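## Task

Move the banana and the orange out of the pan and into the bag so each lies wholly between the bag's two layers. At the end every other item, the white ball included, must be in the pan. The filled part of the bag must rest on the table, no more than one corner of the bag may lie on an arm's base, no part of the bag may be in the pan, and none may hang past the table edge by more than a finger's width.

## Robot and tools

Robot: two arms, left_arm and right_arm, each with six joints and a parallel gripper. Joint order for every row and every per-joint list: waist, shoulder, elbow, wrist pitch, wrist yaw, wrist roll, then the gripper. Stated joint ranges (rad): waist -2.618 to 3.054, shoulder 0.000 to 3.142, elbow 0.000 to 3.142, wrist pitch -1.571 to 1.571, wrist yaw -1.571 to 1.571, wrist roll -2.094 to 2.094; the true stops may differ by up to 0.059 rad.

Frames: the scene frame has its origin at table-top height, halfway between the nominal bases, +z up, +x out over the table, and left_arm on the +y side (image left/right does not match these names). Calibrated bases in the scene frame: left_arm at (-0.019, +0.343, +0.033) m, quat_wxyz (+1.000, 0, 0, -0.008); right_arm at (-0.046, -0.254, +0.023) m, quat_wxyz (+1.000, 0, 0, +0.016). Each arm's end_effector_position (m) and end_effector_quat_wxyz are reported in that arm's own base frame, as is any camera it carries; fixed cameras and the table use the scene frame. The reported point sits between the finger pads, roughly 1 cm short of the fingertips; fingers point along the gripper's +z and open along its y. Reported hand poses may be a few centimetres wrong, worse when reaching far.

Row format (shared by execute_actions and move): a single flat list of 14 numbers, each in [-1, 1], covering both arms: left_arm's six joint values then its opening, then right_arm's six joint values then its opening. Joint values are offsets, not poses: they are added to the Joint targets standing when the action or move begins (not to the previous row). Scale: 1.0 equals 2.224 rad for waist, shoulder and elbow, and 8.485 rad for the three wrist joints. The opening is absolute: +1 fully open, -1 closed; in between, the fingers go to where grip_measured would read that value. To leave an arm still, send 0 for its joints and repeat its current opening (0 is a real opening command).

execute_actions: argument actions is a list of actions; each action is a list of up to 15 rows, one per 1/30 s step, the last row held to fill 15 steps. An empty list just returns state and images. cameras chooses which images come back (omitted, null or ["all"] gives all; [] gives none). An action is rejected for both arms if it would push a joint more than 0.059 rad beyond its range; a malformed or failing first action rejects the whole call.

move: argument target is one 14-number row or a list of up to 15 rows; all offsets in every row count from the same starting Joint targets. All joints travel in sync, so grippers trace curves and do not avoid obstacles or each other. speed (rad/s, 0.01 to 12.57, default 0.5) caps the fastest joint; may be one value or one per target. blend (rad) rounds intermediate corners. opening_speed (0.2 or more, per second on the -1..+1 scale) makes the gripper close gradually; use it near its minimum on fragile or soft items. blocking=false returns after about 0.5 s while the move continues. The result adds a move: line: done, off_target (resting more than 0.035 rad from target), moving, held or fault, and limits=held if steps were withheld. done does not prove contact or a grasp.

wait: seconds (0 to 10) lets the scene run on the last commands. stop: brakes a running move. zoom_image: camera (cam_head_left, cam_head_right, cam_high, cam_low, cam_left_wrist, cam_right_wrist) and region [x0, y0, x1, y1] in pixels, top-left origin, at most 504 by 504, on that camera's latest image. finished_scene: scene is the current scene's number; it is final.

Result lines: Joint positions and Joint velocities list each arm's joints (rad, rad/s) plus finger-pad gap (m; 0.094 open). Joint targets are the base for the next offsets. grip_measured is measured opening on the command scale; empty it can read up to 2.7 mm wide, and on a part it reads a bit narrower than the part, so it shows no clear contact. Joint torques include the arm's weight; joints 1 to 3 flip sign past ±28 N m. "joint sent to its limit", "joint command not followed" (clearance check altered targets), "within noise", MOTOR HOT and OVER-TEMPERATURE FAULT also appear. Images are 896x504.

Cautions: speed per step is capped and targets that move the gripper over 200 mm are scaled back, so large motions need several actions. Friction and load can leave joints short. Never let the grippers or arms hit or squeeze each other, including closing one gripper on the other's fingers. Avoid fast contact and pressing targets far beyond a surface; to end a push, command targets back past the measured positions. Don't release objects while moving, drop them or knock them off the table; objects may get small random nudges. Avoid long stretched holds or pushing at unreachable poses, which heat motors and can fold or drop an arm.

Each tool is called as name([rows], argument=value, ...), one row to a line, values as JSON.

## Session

execute_actions(actions=[])

zoom_image(camera="cam_head_left", region=[300, 190, 560, 400])

zoom_image(camera="cam_high", region=[290, 230, 570, 420])

Scene clock: 0.00 s.
left_arm: end_effector_position=(+0.3944, +0.0308, +0.0949) grip_measured=+1.000 end_effector_quat_wxyz=(+0.587, -0.050, +0.806, +0.059) | right_arm: end_effector_position=(+0.3969, +0.0123, +0.0815) grip_measured=+1.000 end_effector_quat_wxyz=(+0.550, -0.013, +0.835, -0.014)
Joint positions: left_arm=[0.018 1.567 0.361 0.893 -0.137 -0.006 0.094] | right_arm=[0.058 1.557 0.408 0.741 0.063 -0.014 0.094]
Joint velocities: within noise
Joint torques (N m): no reading
Heat: left arm: 25 °C; right arm: 28 °C.
Joint targets: left_arm=[0.018 1.563 0.365 0.889 -0.137 -0.006] | right_arm=[0.058 1.547 0.419 0.755 0.063 -0.014]
Tool commands: left_gripper/opening=+1.0 right_gripper/opening=+1.0

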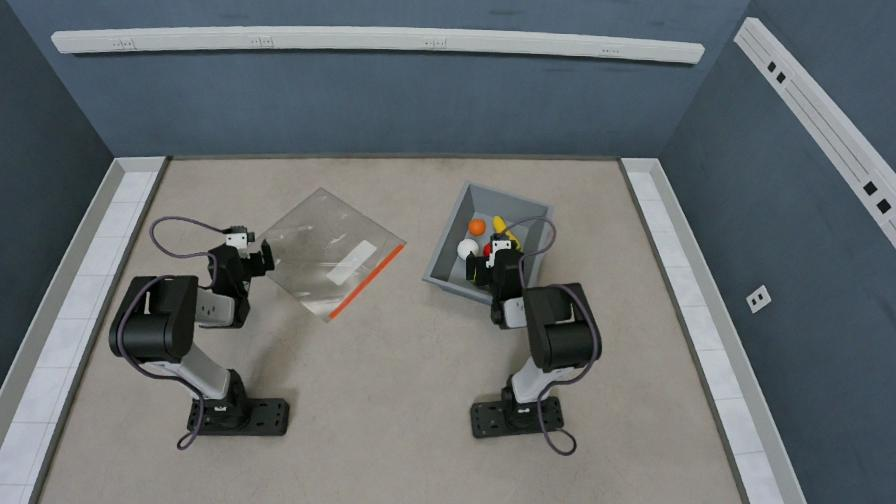

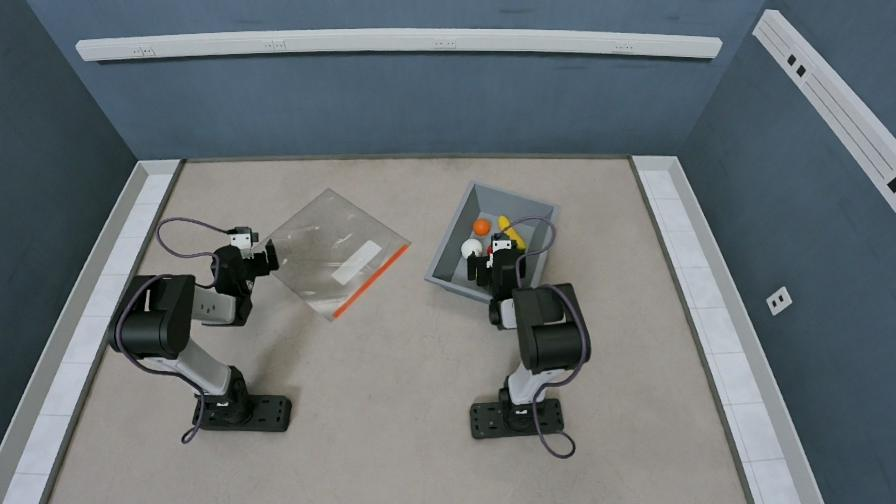

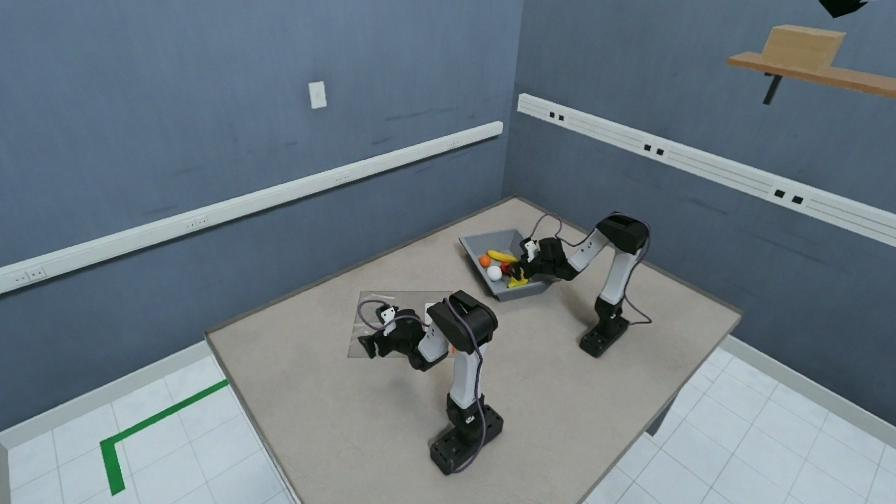

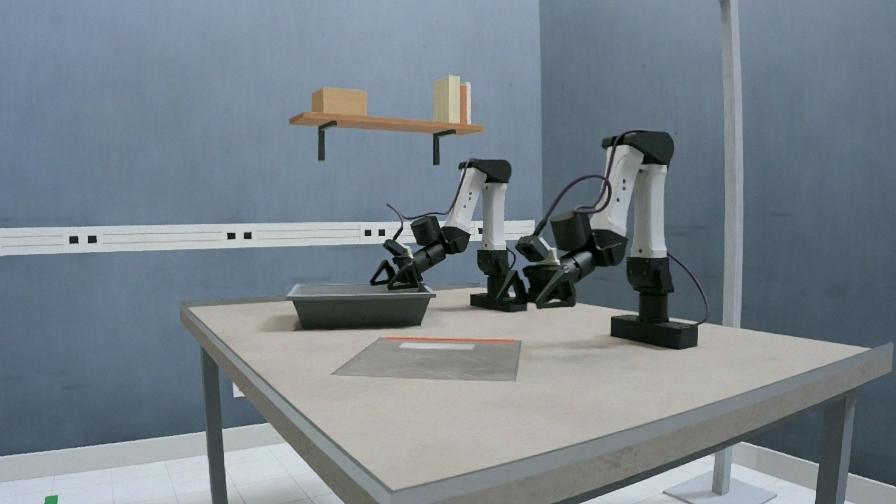

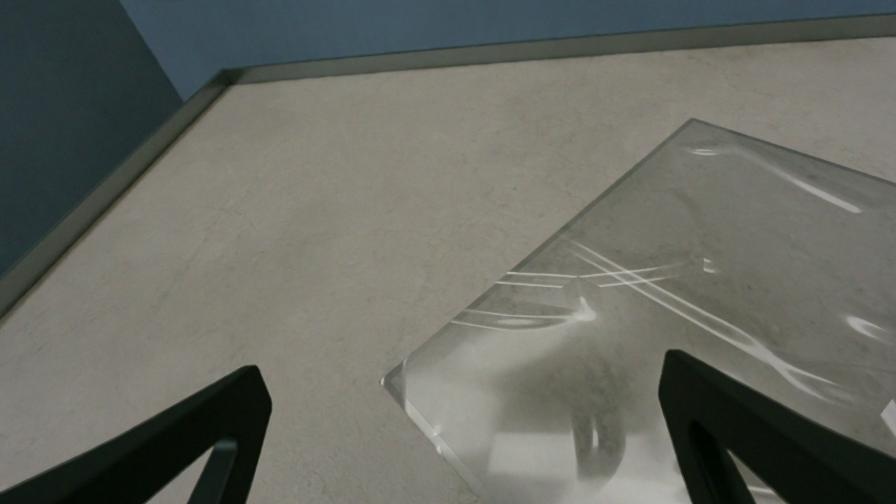

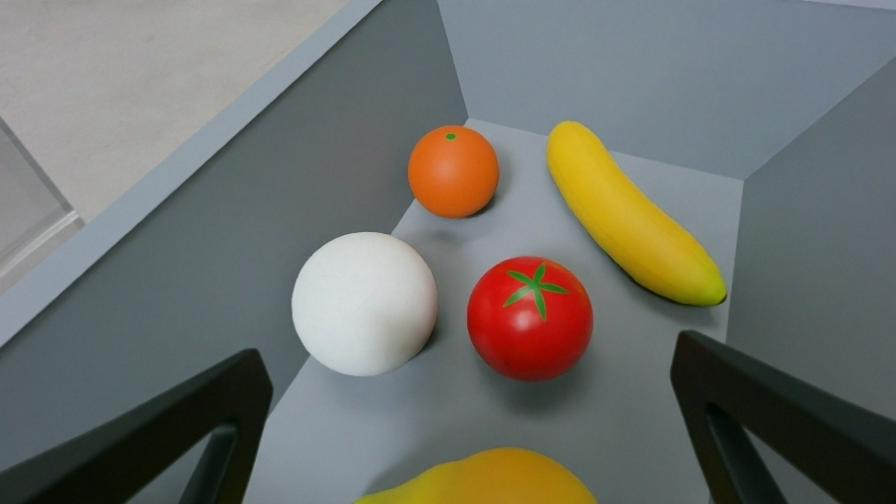

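Scaled by 1.938 from the camera's 896x504 image, which has a finer 1280x720 frame.

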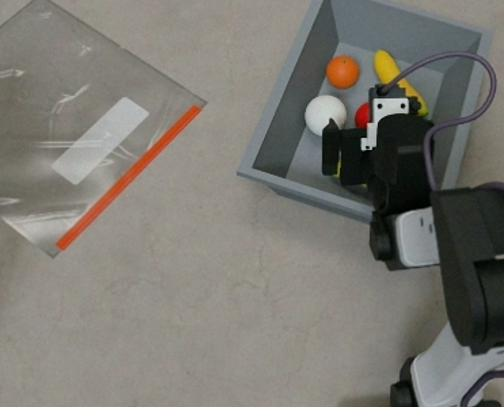

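Scaled by 1.800 from the camera's 896x504 image, which has a finer 1280x720 frame.

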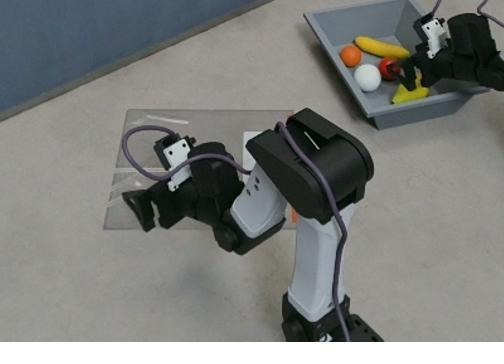

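move([
  [0,-0.028,0.25,0,0,0,1,0,-0.0121,0.25,0,0,0,1],
  [-0.3296,0.0166,0.5553,-0.2698,0.0161,0.0007,1,-0.0261,0.0913,0.666,-0.2599,-0.0074,0.0016,1],
  [-0.3296,0.2437,0.5755,-0.2273,0.0161,0.0007,1,-0.0261,0.1992,0.7594,-0.2681,-0.0074,0.0016,1],
], speed=[1.0,1.0,0.7], blend=[0.2,0.15,0])

Scene clock: 5.97 s.
left_arm: end_effector_position=(+0.3126, -0.2648, +0.0366) grip_measured=+1.000 end_effector_quat_wxyz=(+0.023, +0.344, +0.939, +0.000) | right_arm: end_effector_position=(+0.4011, +0.0013, +0.1968) grip_measured=+1.000 end_effector_quat_wxyz=(+0.077, -0.007, +0.997, -0.005)
Joint positions: left_arm=[-0.709 2.102 1.625 -1.051 -0.016 -0.006 0.094] | right_arm=[0.007 1.982 2.082 -1.516 0.009 -0.008 0.094]
Joint velocities: within noise
Joint torques (N m): left_arm=[-0.2 -10.44 8.92 0.61 0.14 0] | right_arm=[-0.68 -8.69 8.51 0.58 -0.13 0.12]
Heat: left arm: 27 °C; right arm: 29 °C.
Joint targets: left_arm=[-0.715 2.105 1.646 -1.040 0.000 0.000] | right_arm=[0.000 1.990 2.108 -1.520 0.000 -0.001]
move: done

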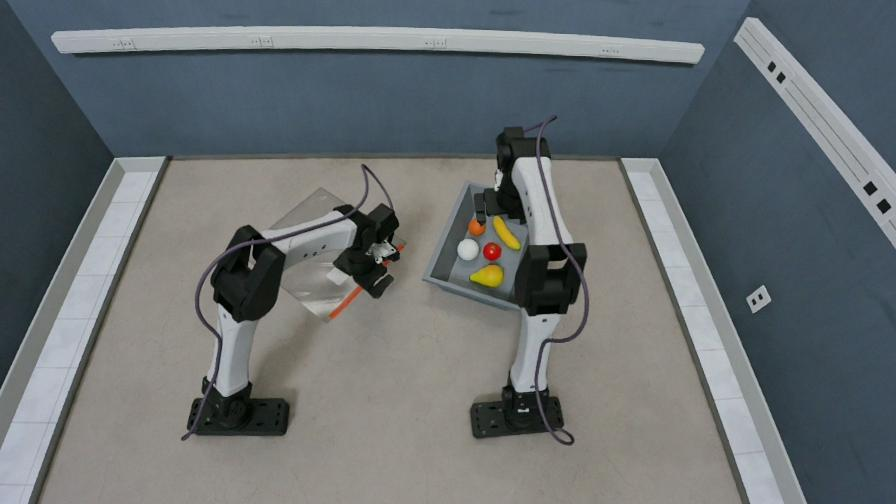

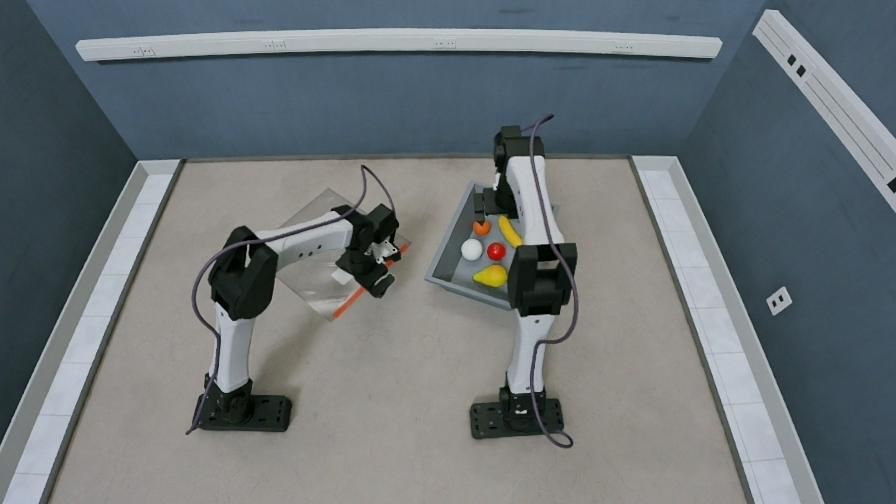

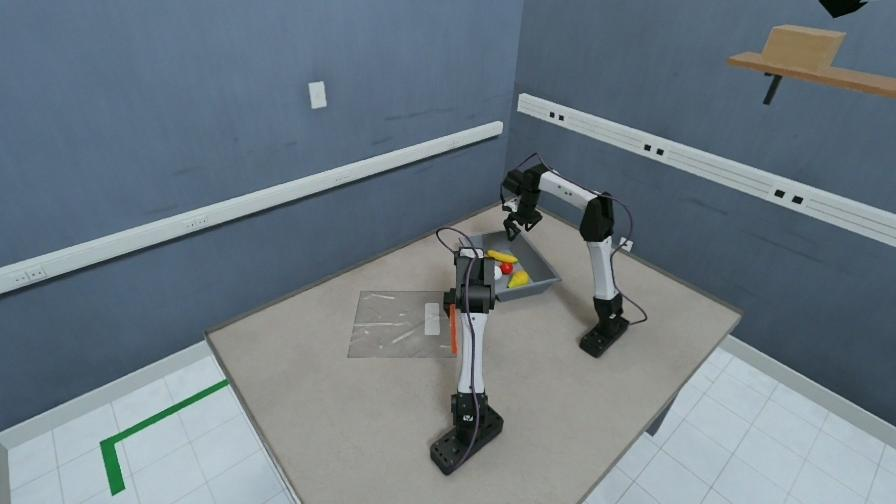

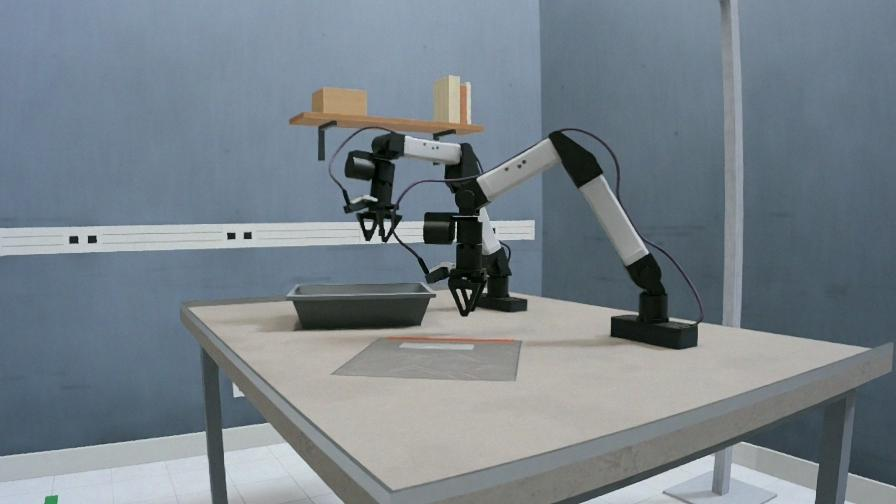

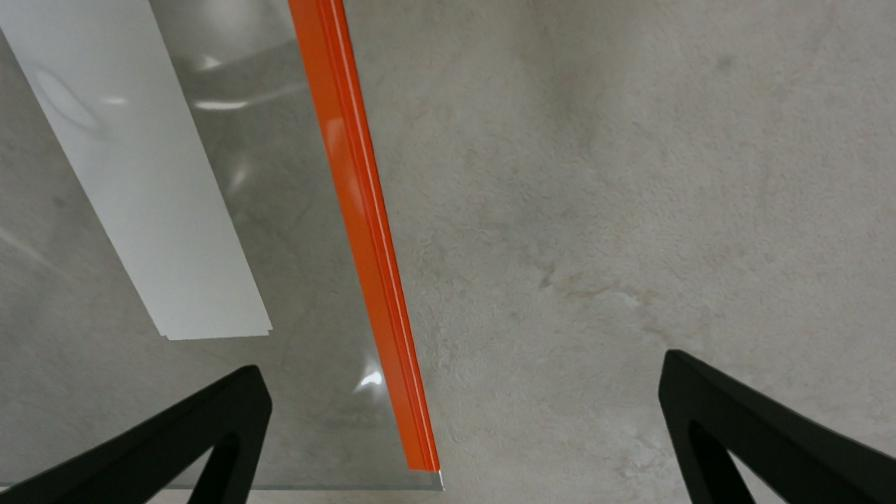

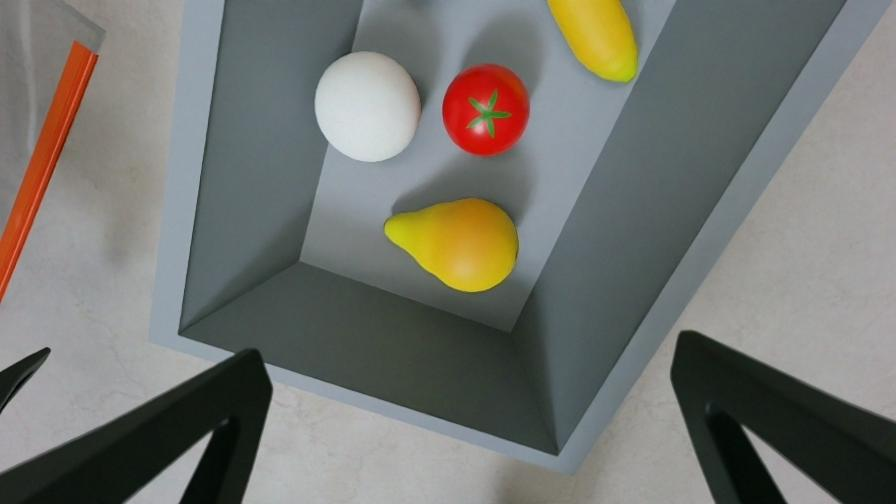

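move(target=[0.049,0.0292,0.0072,0.0047,0,-0.0064,0.064,0,0,0,0,0,0,1], speed=0.4, opening_speed=1.5, cameras=["cam_left_wrist"])

Scene clock: 7.77 s.
left_arm: end_effector_position=(+0.3470, -0.2360, +0.0200) grip_measured=+0.066 end_effector_quat_wxyz=(+0.024, +0.276, +0.961, -0.001) | right_arm: end_effector_position=(+0.4009, +0.0013, +0.1967) grip_measured=+1.000 end_effector_quat_wxyz=(+0.077, -0.007, +0.997, -0.005)
Joint positions: left_arm=[-0.603 2.154 1.64 -1.011 -0.013 -0.043 0.05] | right_arm=[0.007 1.982 2.082 -1.517 0.009 -0.008 0.094]
Joint velocities: within noise
Joint torques (N m): left_arm=[-0.05 -9.85 8.98 0.63 0.12 -0.15] | right_arm=[-0.69 -8.69 8.51 0.56 -0.11 0.12]
Heat: left arm: 27 °C; right arm: 29 °C.
Joint targets: left_arm=[-0.606 2.170 1.662 -1.000 0.000 -0.055] | right_arm=[0.000 1.990 2.108 -1.520 0.000 -0.001]
move: done
Images, in order (width x height): cam_left_wrist 896x504.

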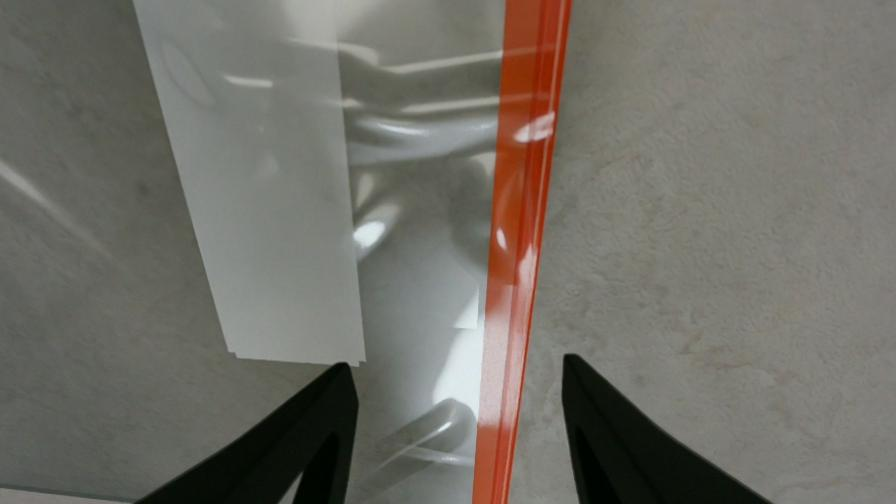

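move(target=[-0.0171,0.0121,-0.0382,0.0108,0,0.0024,0.064,0,0,0,0,0,0,1], speed=0.2, cameras=["cam_left_wrist"])

Scene clock: 9.53 s.
left_arm: end_effector_position=(+0.3390, -0.2498, -0.0040) grip_measured=+0.066 end_effector_quat_wxyz=(+0.028, +0.294, +0.956, -0.003) | right_arm: end_effector_position=(+0.4009, +0.0013, +0.1967) grip_measured=+1.000 end_effector_quat_wxyz=(+0.077, -0.007, +0.997, -0.005)
Joint positions: left_arm=[-0.64 2.182 1.584 -0.919 -0.013 -0.044 0.05] | right_arm=[0.007 1.982 2.082 -1.517 0.009 -0.008 0.094]
Joint velocities: within noise
Joint torques (N m): left_arm=[-0.05 -9.95 6.02 0.63 0.11 0.05] | right_arm=[-0.68 -8.7 8.53 0.55 -0.11 0.13]
Heat: left arm: 26 °C; right arm: 30 °C.
Joint targets: left_arm=[-0.644 2.197 1.577 -0.908 0.000 -0.035] | right_arm=[0.000 1.990 2.108 -1.520 0.000 -0.001]
move: done
Images, in order (width x height): cam_left_wrist 896x504.

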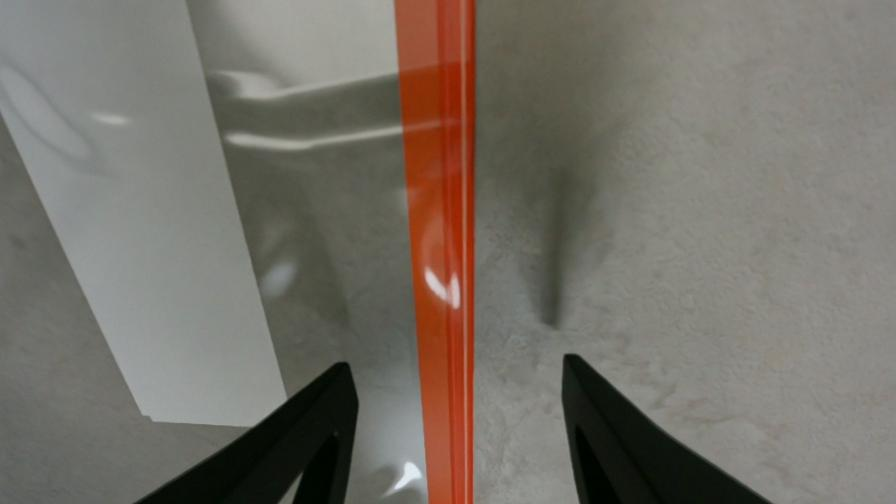

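move(target=[0.009,0.0043,-0.0083,0.0042,0,0.003,0.064,0,0,0,0,0,0,1], speed=0.12, cameras=["cam_left_wrist"])

Scene clock: 10.80 s.
left_arm: end_effector_position=(+0.3441, -0.2477, -0.0093) grip_measured=+0.066 end_effector_quat_wxyz=(+0.035, +0.299, +0.954, -0.005) | right_arm: end_effector_position=(+0.4009, +0.0013, +0.1967) grip_measured=+1.000 end_effector_quat_wxyz=(+0.077, -0.007, +0.997, -0.005)
Joint positions: left_arm=[-0.629 2.186 1.568 -0.883 -0.013 -0.021 0.05] | right_arm=[0.007 1.982 2.082 -1.517 0.009 -0.008 0.094]
Joint velocities: within noise
Joint torques (N m): left_arm=[0.65 -9.57 5.72 0.67 0.12 0.07] | right_arm=[-0.7 -8.69 8.51 0.56 -0.11 0.13]
Heat: left arm: 26 °C; right arm: 30 °C.
Joint targets: left_arm=[-0.624 2.207 1.558 -0.873 0.000 -0.009] | right_arm=[0.000 1.990 2.108 -1.520 0.000 -0.001]
move: done
Images, in order (width x height): cam_left_wrist 896x504.

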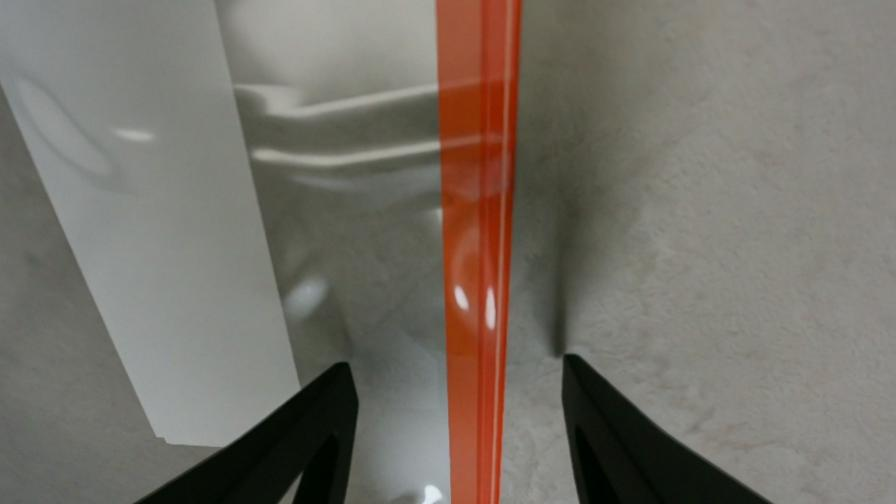

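move(target=[0,0.0026,-0.004,0.0018,0,0,0.064,0,0,0,0,0,0,1], speed=0.1, cameras=["cam_left_wrist"])

Scene clock: 11.73 s.
left_arm: end_effector_position=(+0.3439, -0.2475, -0.0138) grip_measured=+0.066 end_effector_quat_wxyz=(+0.035, +0.300, +0.953, -0.005) | right_arm: end_effector_position=(+0.4009, +0.0013, +0.1967) grip_measured=+1.000 end_effector_quat_wxyz=(+0.077, -0.007, +0.997, -0.005)
Joint positions: left_arm=[-0.629 2.192 1.559 -0.868 -0.013 -0.02 0.05] | right_arm=[0.007 1.982 2.082 -1.517 0.009 -0.008 0.094]
Joint velocities: within noise
Joint torques (N m): left_arm=[0.64 -9.59 5.72 0.7 0.12 0.07] | right_arm=[-0.69 -8.69 8.51 0.55 -0.11 0.12]
Heat: left arm: 26 °C; right arm: 30 °C.
Joint targets: left_arm=[-0.624 2.213 1.549 -0.857 0.000 -0.009] | right_arm=[0.000 1.990 2.108 -1.520 0.000 -0.001]
move: done
Images, in order (width x height): cam_left_wrist 896x504.

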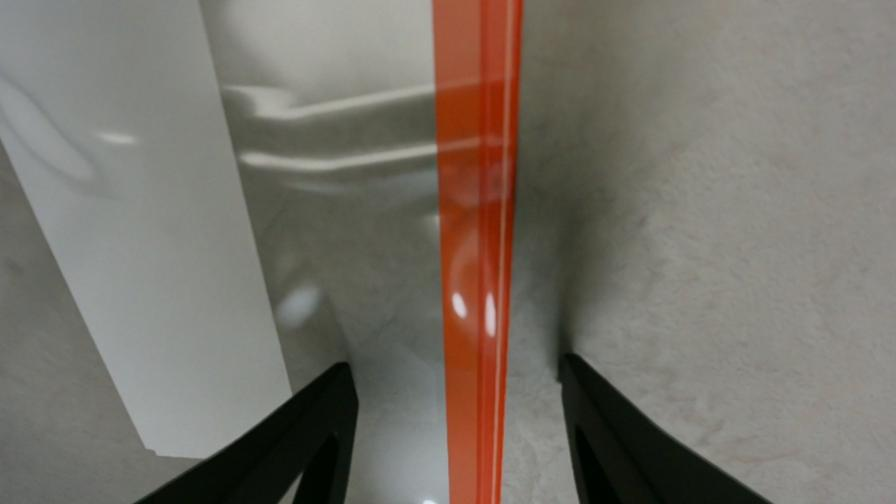

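move(target=[0,0.0026,-0.004,0.0018,0,0,0.064,0,0,0,0,0,0,1], speed=0.1, cameras=["cam_left_wrist"])

Scene clock: 12.60 s.
left_arm: end_effector_position=(+0.3443, -0.2480, -0.0157) grip_measured=+0.066 end_effector_quat_wxyz=(+0.037, +0.299, +0.953, -0.006) | right_arm: end_effector_position=(+0.4009, +0.0013, +0.1967) grip_measured=+1.000 end_effector_quat_wxyz=(+0.077, -0.007, +0.997, -0.005)
Joint positions: left_arm=[-0.629 2.194 1.553 -0.857 -0.013 -0.02 0.05] | right_arm=[0.007 1.982 2.082 -1.517 0.009 -0.008 0.094]
Joint velocities: within noise
Joint torques (N m): left_arm=[0.65 -9.28 5.48 0.74 0.12 0.06] | right_arm=[-0.68 -8.7 8.51 0.56 -0.12 0.13]
Heat: left arm: 26 °C; right arm: 30 °C.
Joint targets: left_arm=[-0.624 2.218 1.541 -0.842 0.000 -0.009] | right_arm=[0.000 1.990 2.108 -1.520 0.000 -0.001]
move: done
Images, in order (width x height): cam_left_wrist 896x504.

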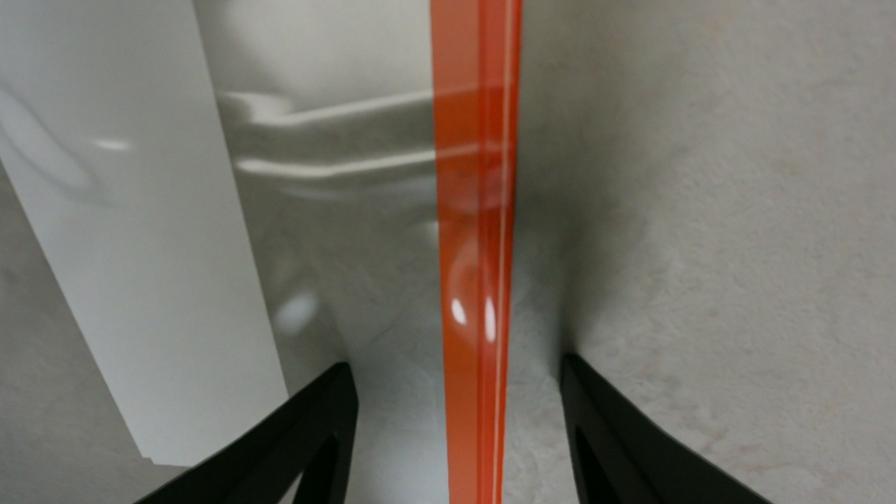

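move([
  [0,0.0026,-0.004,0.0018,0,0,0.064,0,0,0,0,0,0,1],
  [0,0.0026,-0.004,0.0018,0,0,-0.5,0,0,0,0,0,0,1],
], speed=0.1, opening_speed=0.4, cameras=["cam_left_wrist"])

Scene clock: 15.17 s.
left_arm: end_effector_position=(+0.3455, -0.2498, -0.0163) grip_measured=-0.498 end_effector_quat_wxyz=(+0.040, +0.300, +0.953, -0.011) | right_arm: end_effector_position=(+0.4009, +0.0013, +0.1967) grip_measured=+1.000 end_effector_quat_wxyz=(+0.077, -0.007, +0.997, -0.005)
Joint positions: left_arm=[-0.628 2.194 1.55 -0.844 -0.005 -0.019 0.024] | right_arm=[0.007 1.982 2.082 -1.517 0.009 -0.008 0.094]
Joint velocities: within noise
Joint torques (N m): left_arm=[0.53 -8.84 4.86 0.79 0.05 0.05] | right_arm=[-0.69 -8.7 8.53 0.56 -0.11 0.12]
Heat: left arm: 27 °C; right arm: 30 °C.
Joint targets: left_arm=[-0.624 2.224 1.532 -0.827 0.000 -0.009] | right_arm=[0.000 1.990 2.108 -1.520 0.000 -0.001]
move: done
Images, in order (width x height): cam_left_wrist 896x504.

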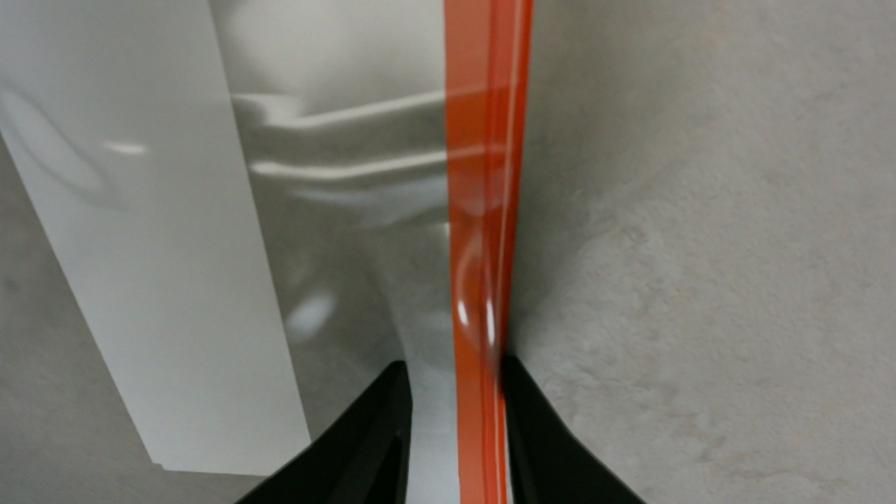

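move(target=[0,0,0,0,0,0,-1.0,0,0,0,0,0,0,1], speed=0.1, opening_speed=0.4, cameras=["cam_left_wrist"])

Scene clock: 16.77 s.
left_arm: end_effector_position=(+0.3475, -0.2491, -0.0162) grip_measured=-0.985 end_effector_quat_wxyz=(+0.043, +0.298, +0.953, -0.010) | right_arm: end_effector_position=(+0.4009, +0.0013, +0.1967) grip_measured=+1.000 end_effector_quat_wxyz=(+0.077, -0.007, +0.997, -0.005)
Joint positions: left_arm=[-0.625 2.194 1.55 -0.839 -0.009 -0.019 0.001] | right_arm=[0.007 1.982 2.082 -1.517 0.009 -0.008 0.094]
Joint velocities: within noise
Joint torques (N m): left_arm=[0.32 -8.83 4.88 0.75 0.07 0.06] | right_arm=[-0.66 -8.69 8.51 0.56 -0.1 0.12]
Heat: left arm: 27 °C; right arm: 31 °C.
Joint targets: left_arm=[-0.624 2.224 1.532 -0.827 0.000 -0.009] | right_arm=[0.000 1.990 2.108 -1.520 0.000 -0.001]
move: done
Images, in order (width x height): cam_left_wrist 896x504.

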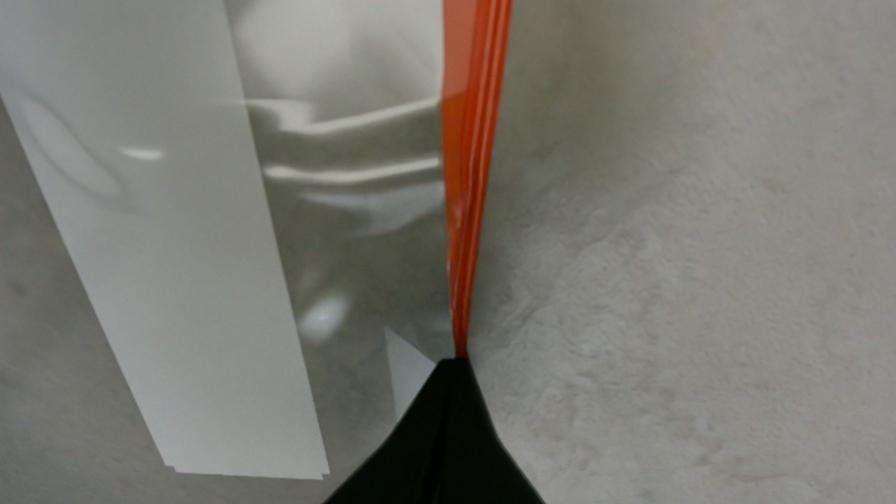

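move(target=[0,-0.0378,0.0553,-0.0227,0,0,-1.0,0,0,0,0,0,0,1], speed=0.2)

zoom_image(camera="cam_high", region=[340, 260, 540, 400])

zoom_image(camera="cam_low", region=[300, 250, 560, 400])

Scene clock: 18.73 s.
left_arm: end_effector_position=(+0.3395, -0.2433, +0.0124) grip_measured=-0.985 end_effector_quat_wxyz=(+0.015, +0.299, +0.954, +0.000) | right_arm: end_effector_position=(+0.4009, +0.0013, +0.1967) grip_measured=+1.000 end_effector_quat_wxyz=(+0.077, -0.007, +0.997, -0.005)
Joint positions: left_arm=[-0.625 2.171 1.637 -1.007 -0.009 -0.019 0.001] | right_arm=[0.007 1.982 2.082 -1.517 0.009 -0.008 0.094]
Joint velocities: within noise
Joint torques (N m): left_arm=[0.35 -13.55 8.54 0.33 0.09 0.05] | right_arm=[-0.69 -8.69 8.5 0.55 -0.11 0.12]
Heat: left arm: 28 °C; right arm: 31 °C.
Joint targets: left_arm=[-0.624 2.140 1.655 -1.019 0.000 -0.009] | right_arm=[0.000 1.990 2.108 -1.520 0.000 -0.001]
move: done

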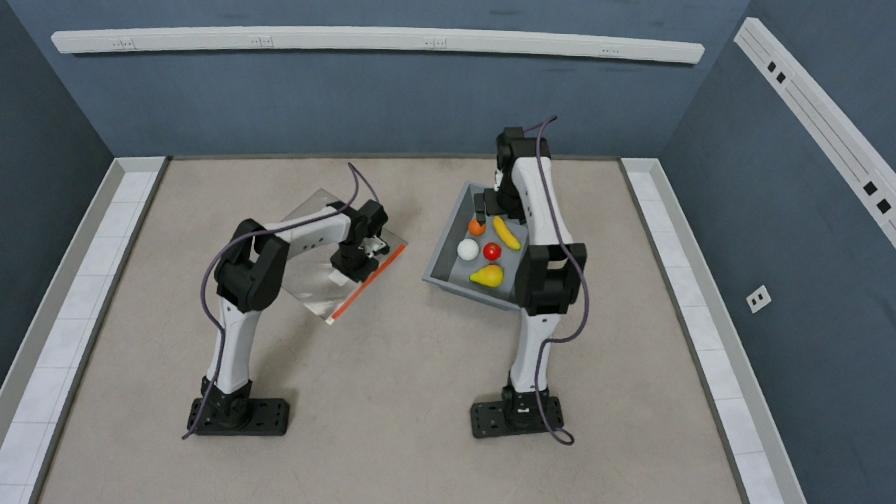

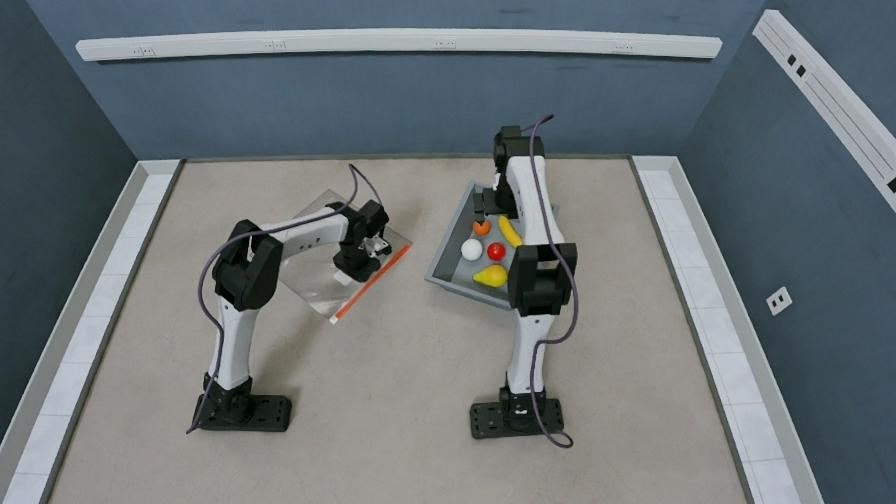

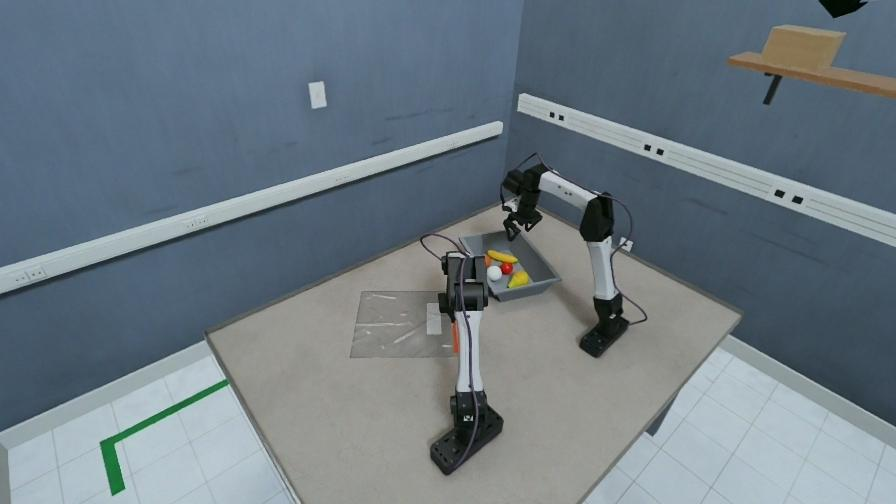

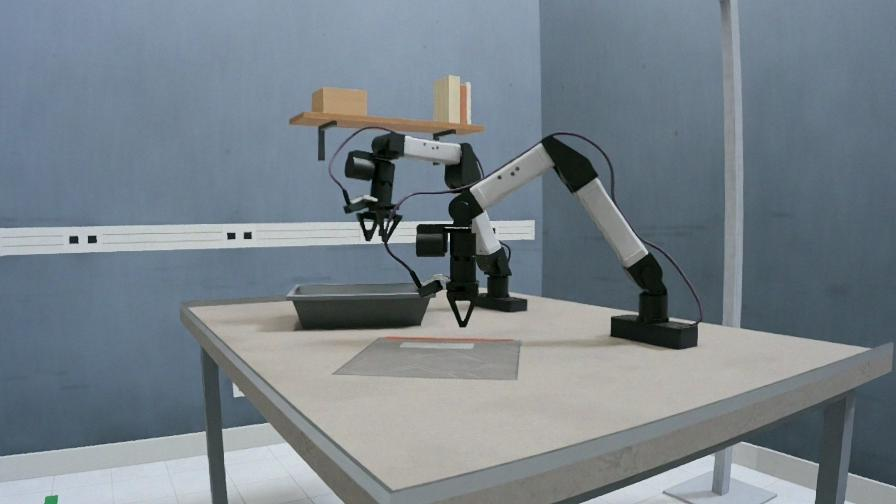

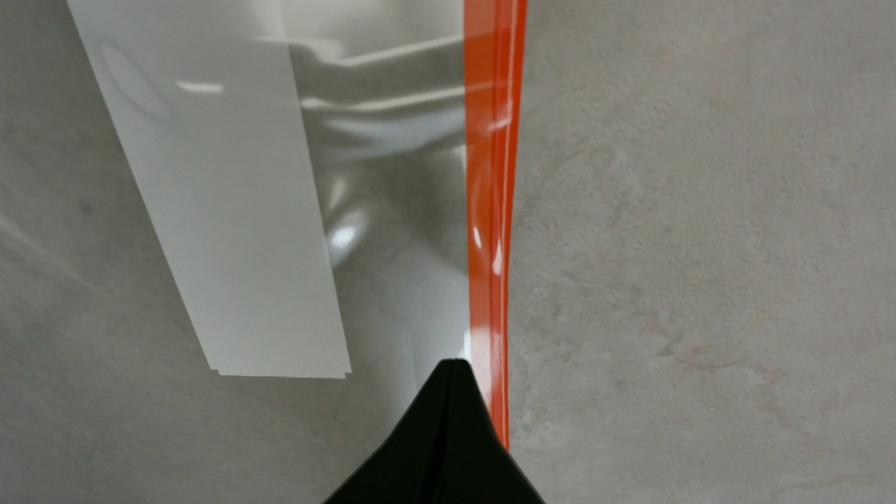

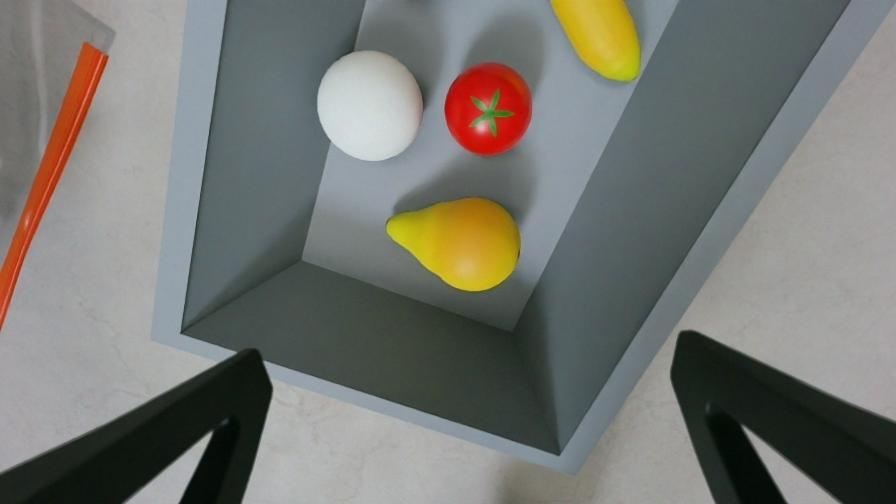

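Scaled by 2.520 from the camera's 896x504 image, which has a finer 1280x720 frame.

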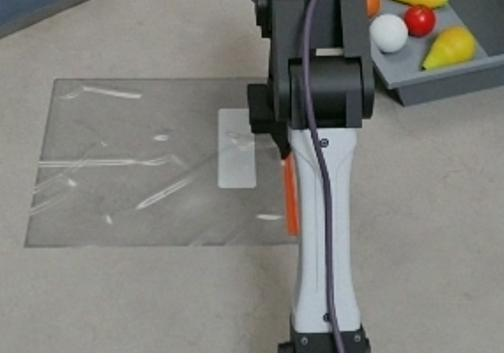

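Scaled by 1.938 from the camera's 896x504 image, which has a finer 1280x720 frame.

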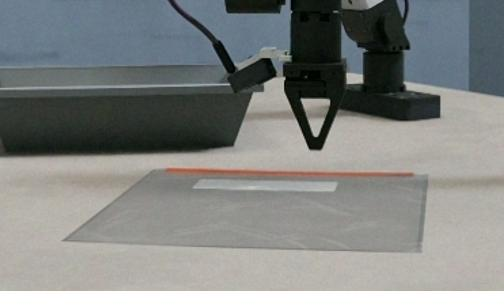

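move([
  [0,0,0,0,0,0,0.064,0,0,0,0,0,0,1],
  [0,0.033,-0.0475,0.0195,0,0,0.064,0,0,0,0,0,0,1],
  [0,0.042,-0.062,0.0256,0,0,0.064,0,0,0,0,0,0,1],
], speed=[0.2,0.2,0.06], opening_speed=1.0, cameras=["cam_left_wrist"])

Scene clock: 22.53 s.
left_arm: end_effector_position=(+0.3430, -0.2465, -0.0176) grip_measured=+0.062 end_effector_quat_wxyz=(+0.032, +0.299, +0.954, -0.008) | right_arm: end_effector_position=(+0.4009, +0.0014, +0.1967) grip_measured=+1.000 end_effector_quat_wxyz=(+0.077, -0.007, +0.997, -0.005)
Joint positions: left_arm=[-0.625 2.196 1.549 -0.858 -0.005 -0.017 0.05] | right_arm=[0.007 1.982 2.082 -1.517 0.009 -0.008 0.094]
Joint velocities: within noise
Joint torques (N m): left_arm=[0.34 -8.27 3.44 1.18 0.06 0.04] | right_arm=[-0.69 -8.68 8.53 0.56 -0.11 0.13]
Heat: left arm: 29 °C; right arm: 31 °C.
Joint targets: left_arm=[-0.624 2.234 1.517 -0.802 0.000 -0.009] | right_arm=[0.000 1.990 2.108 -1.520 0.000 -0.001]
move: off_target (left_arm); left_arm: the wrist pitch is farthest, 0.056 rad from its target
Images, in order (width x height): cam_left_wrist 896x504.

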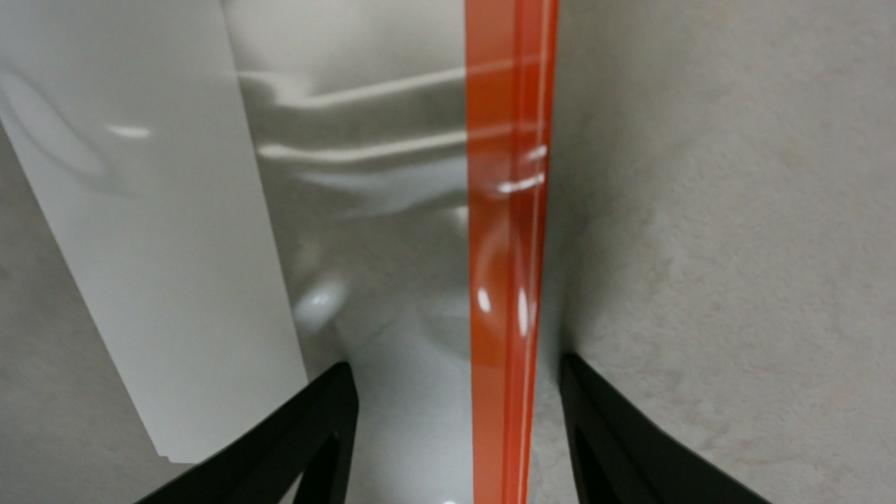

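move(target=[0,0,0,0,0,0,-1,0,0,0,0,0,0,1], speed=0.1, opening_speed=0.4, cameras=["cam_left_wrist"])

zoom_image(camera="cam_left_wrist", region=[300, 150, 650, 500])

Scene clock: 25.67 s.
left_arm: end_effector_position=(+0.3497, -0.2471, -0.0172) grip_measured=-0.984 end_effector_quat_wxyz=(+0.046, +0.298, +0.953, -0.004) | right_arm: end_effector_position=(+0.4009, +0.0014, +0.1967) grip_measured=+1.000 end_effector_quat_wxyz=(+0.077, -0.007, +0.997, -0.005)
Joint positions: left_arm=[-0.624 2.196 1.549 -0.834 -0.021 -0.016 0.001] | right_arm=[0.007 1.982 2.082 -1.517 0.009 -0.008 0.094]
Joint velocities: within noise
Joint torques (N m): left_arm=[0.2 -8.34 3.54 0.98 0.19 0.02] | right_arm=[-0.69 -8.69 8.53 0.56 -0.11 0.12]
Heat: left arm: 30 °C; right arm: 32 °C.
Joint targets: left_arm=[-0.624 2.234 1.517 -0.802 0.000 -0.009] | right_arm=[0.000 1.990 2.108 -1.520 0.000 -0.001]
move: off_target (left_arm); left_arm: the shoulder is farthest, 0.038 rad from its target
Images, in order (width x height): cam_left_wrist 896x504.

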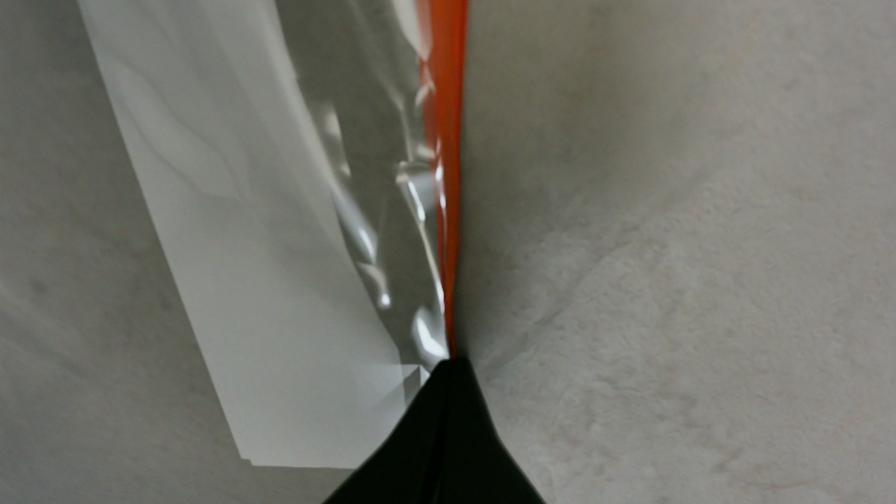

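Scaled by 1.440 from the camera's 896x504 image, which has a finer 1280x720 frame.

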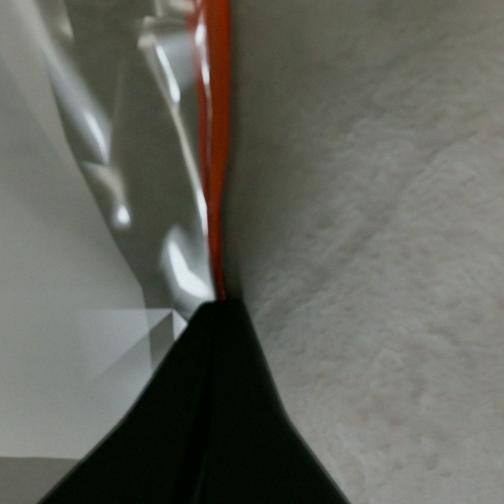

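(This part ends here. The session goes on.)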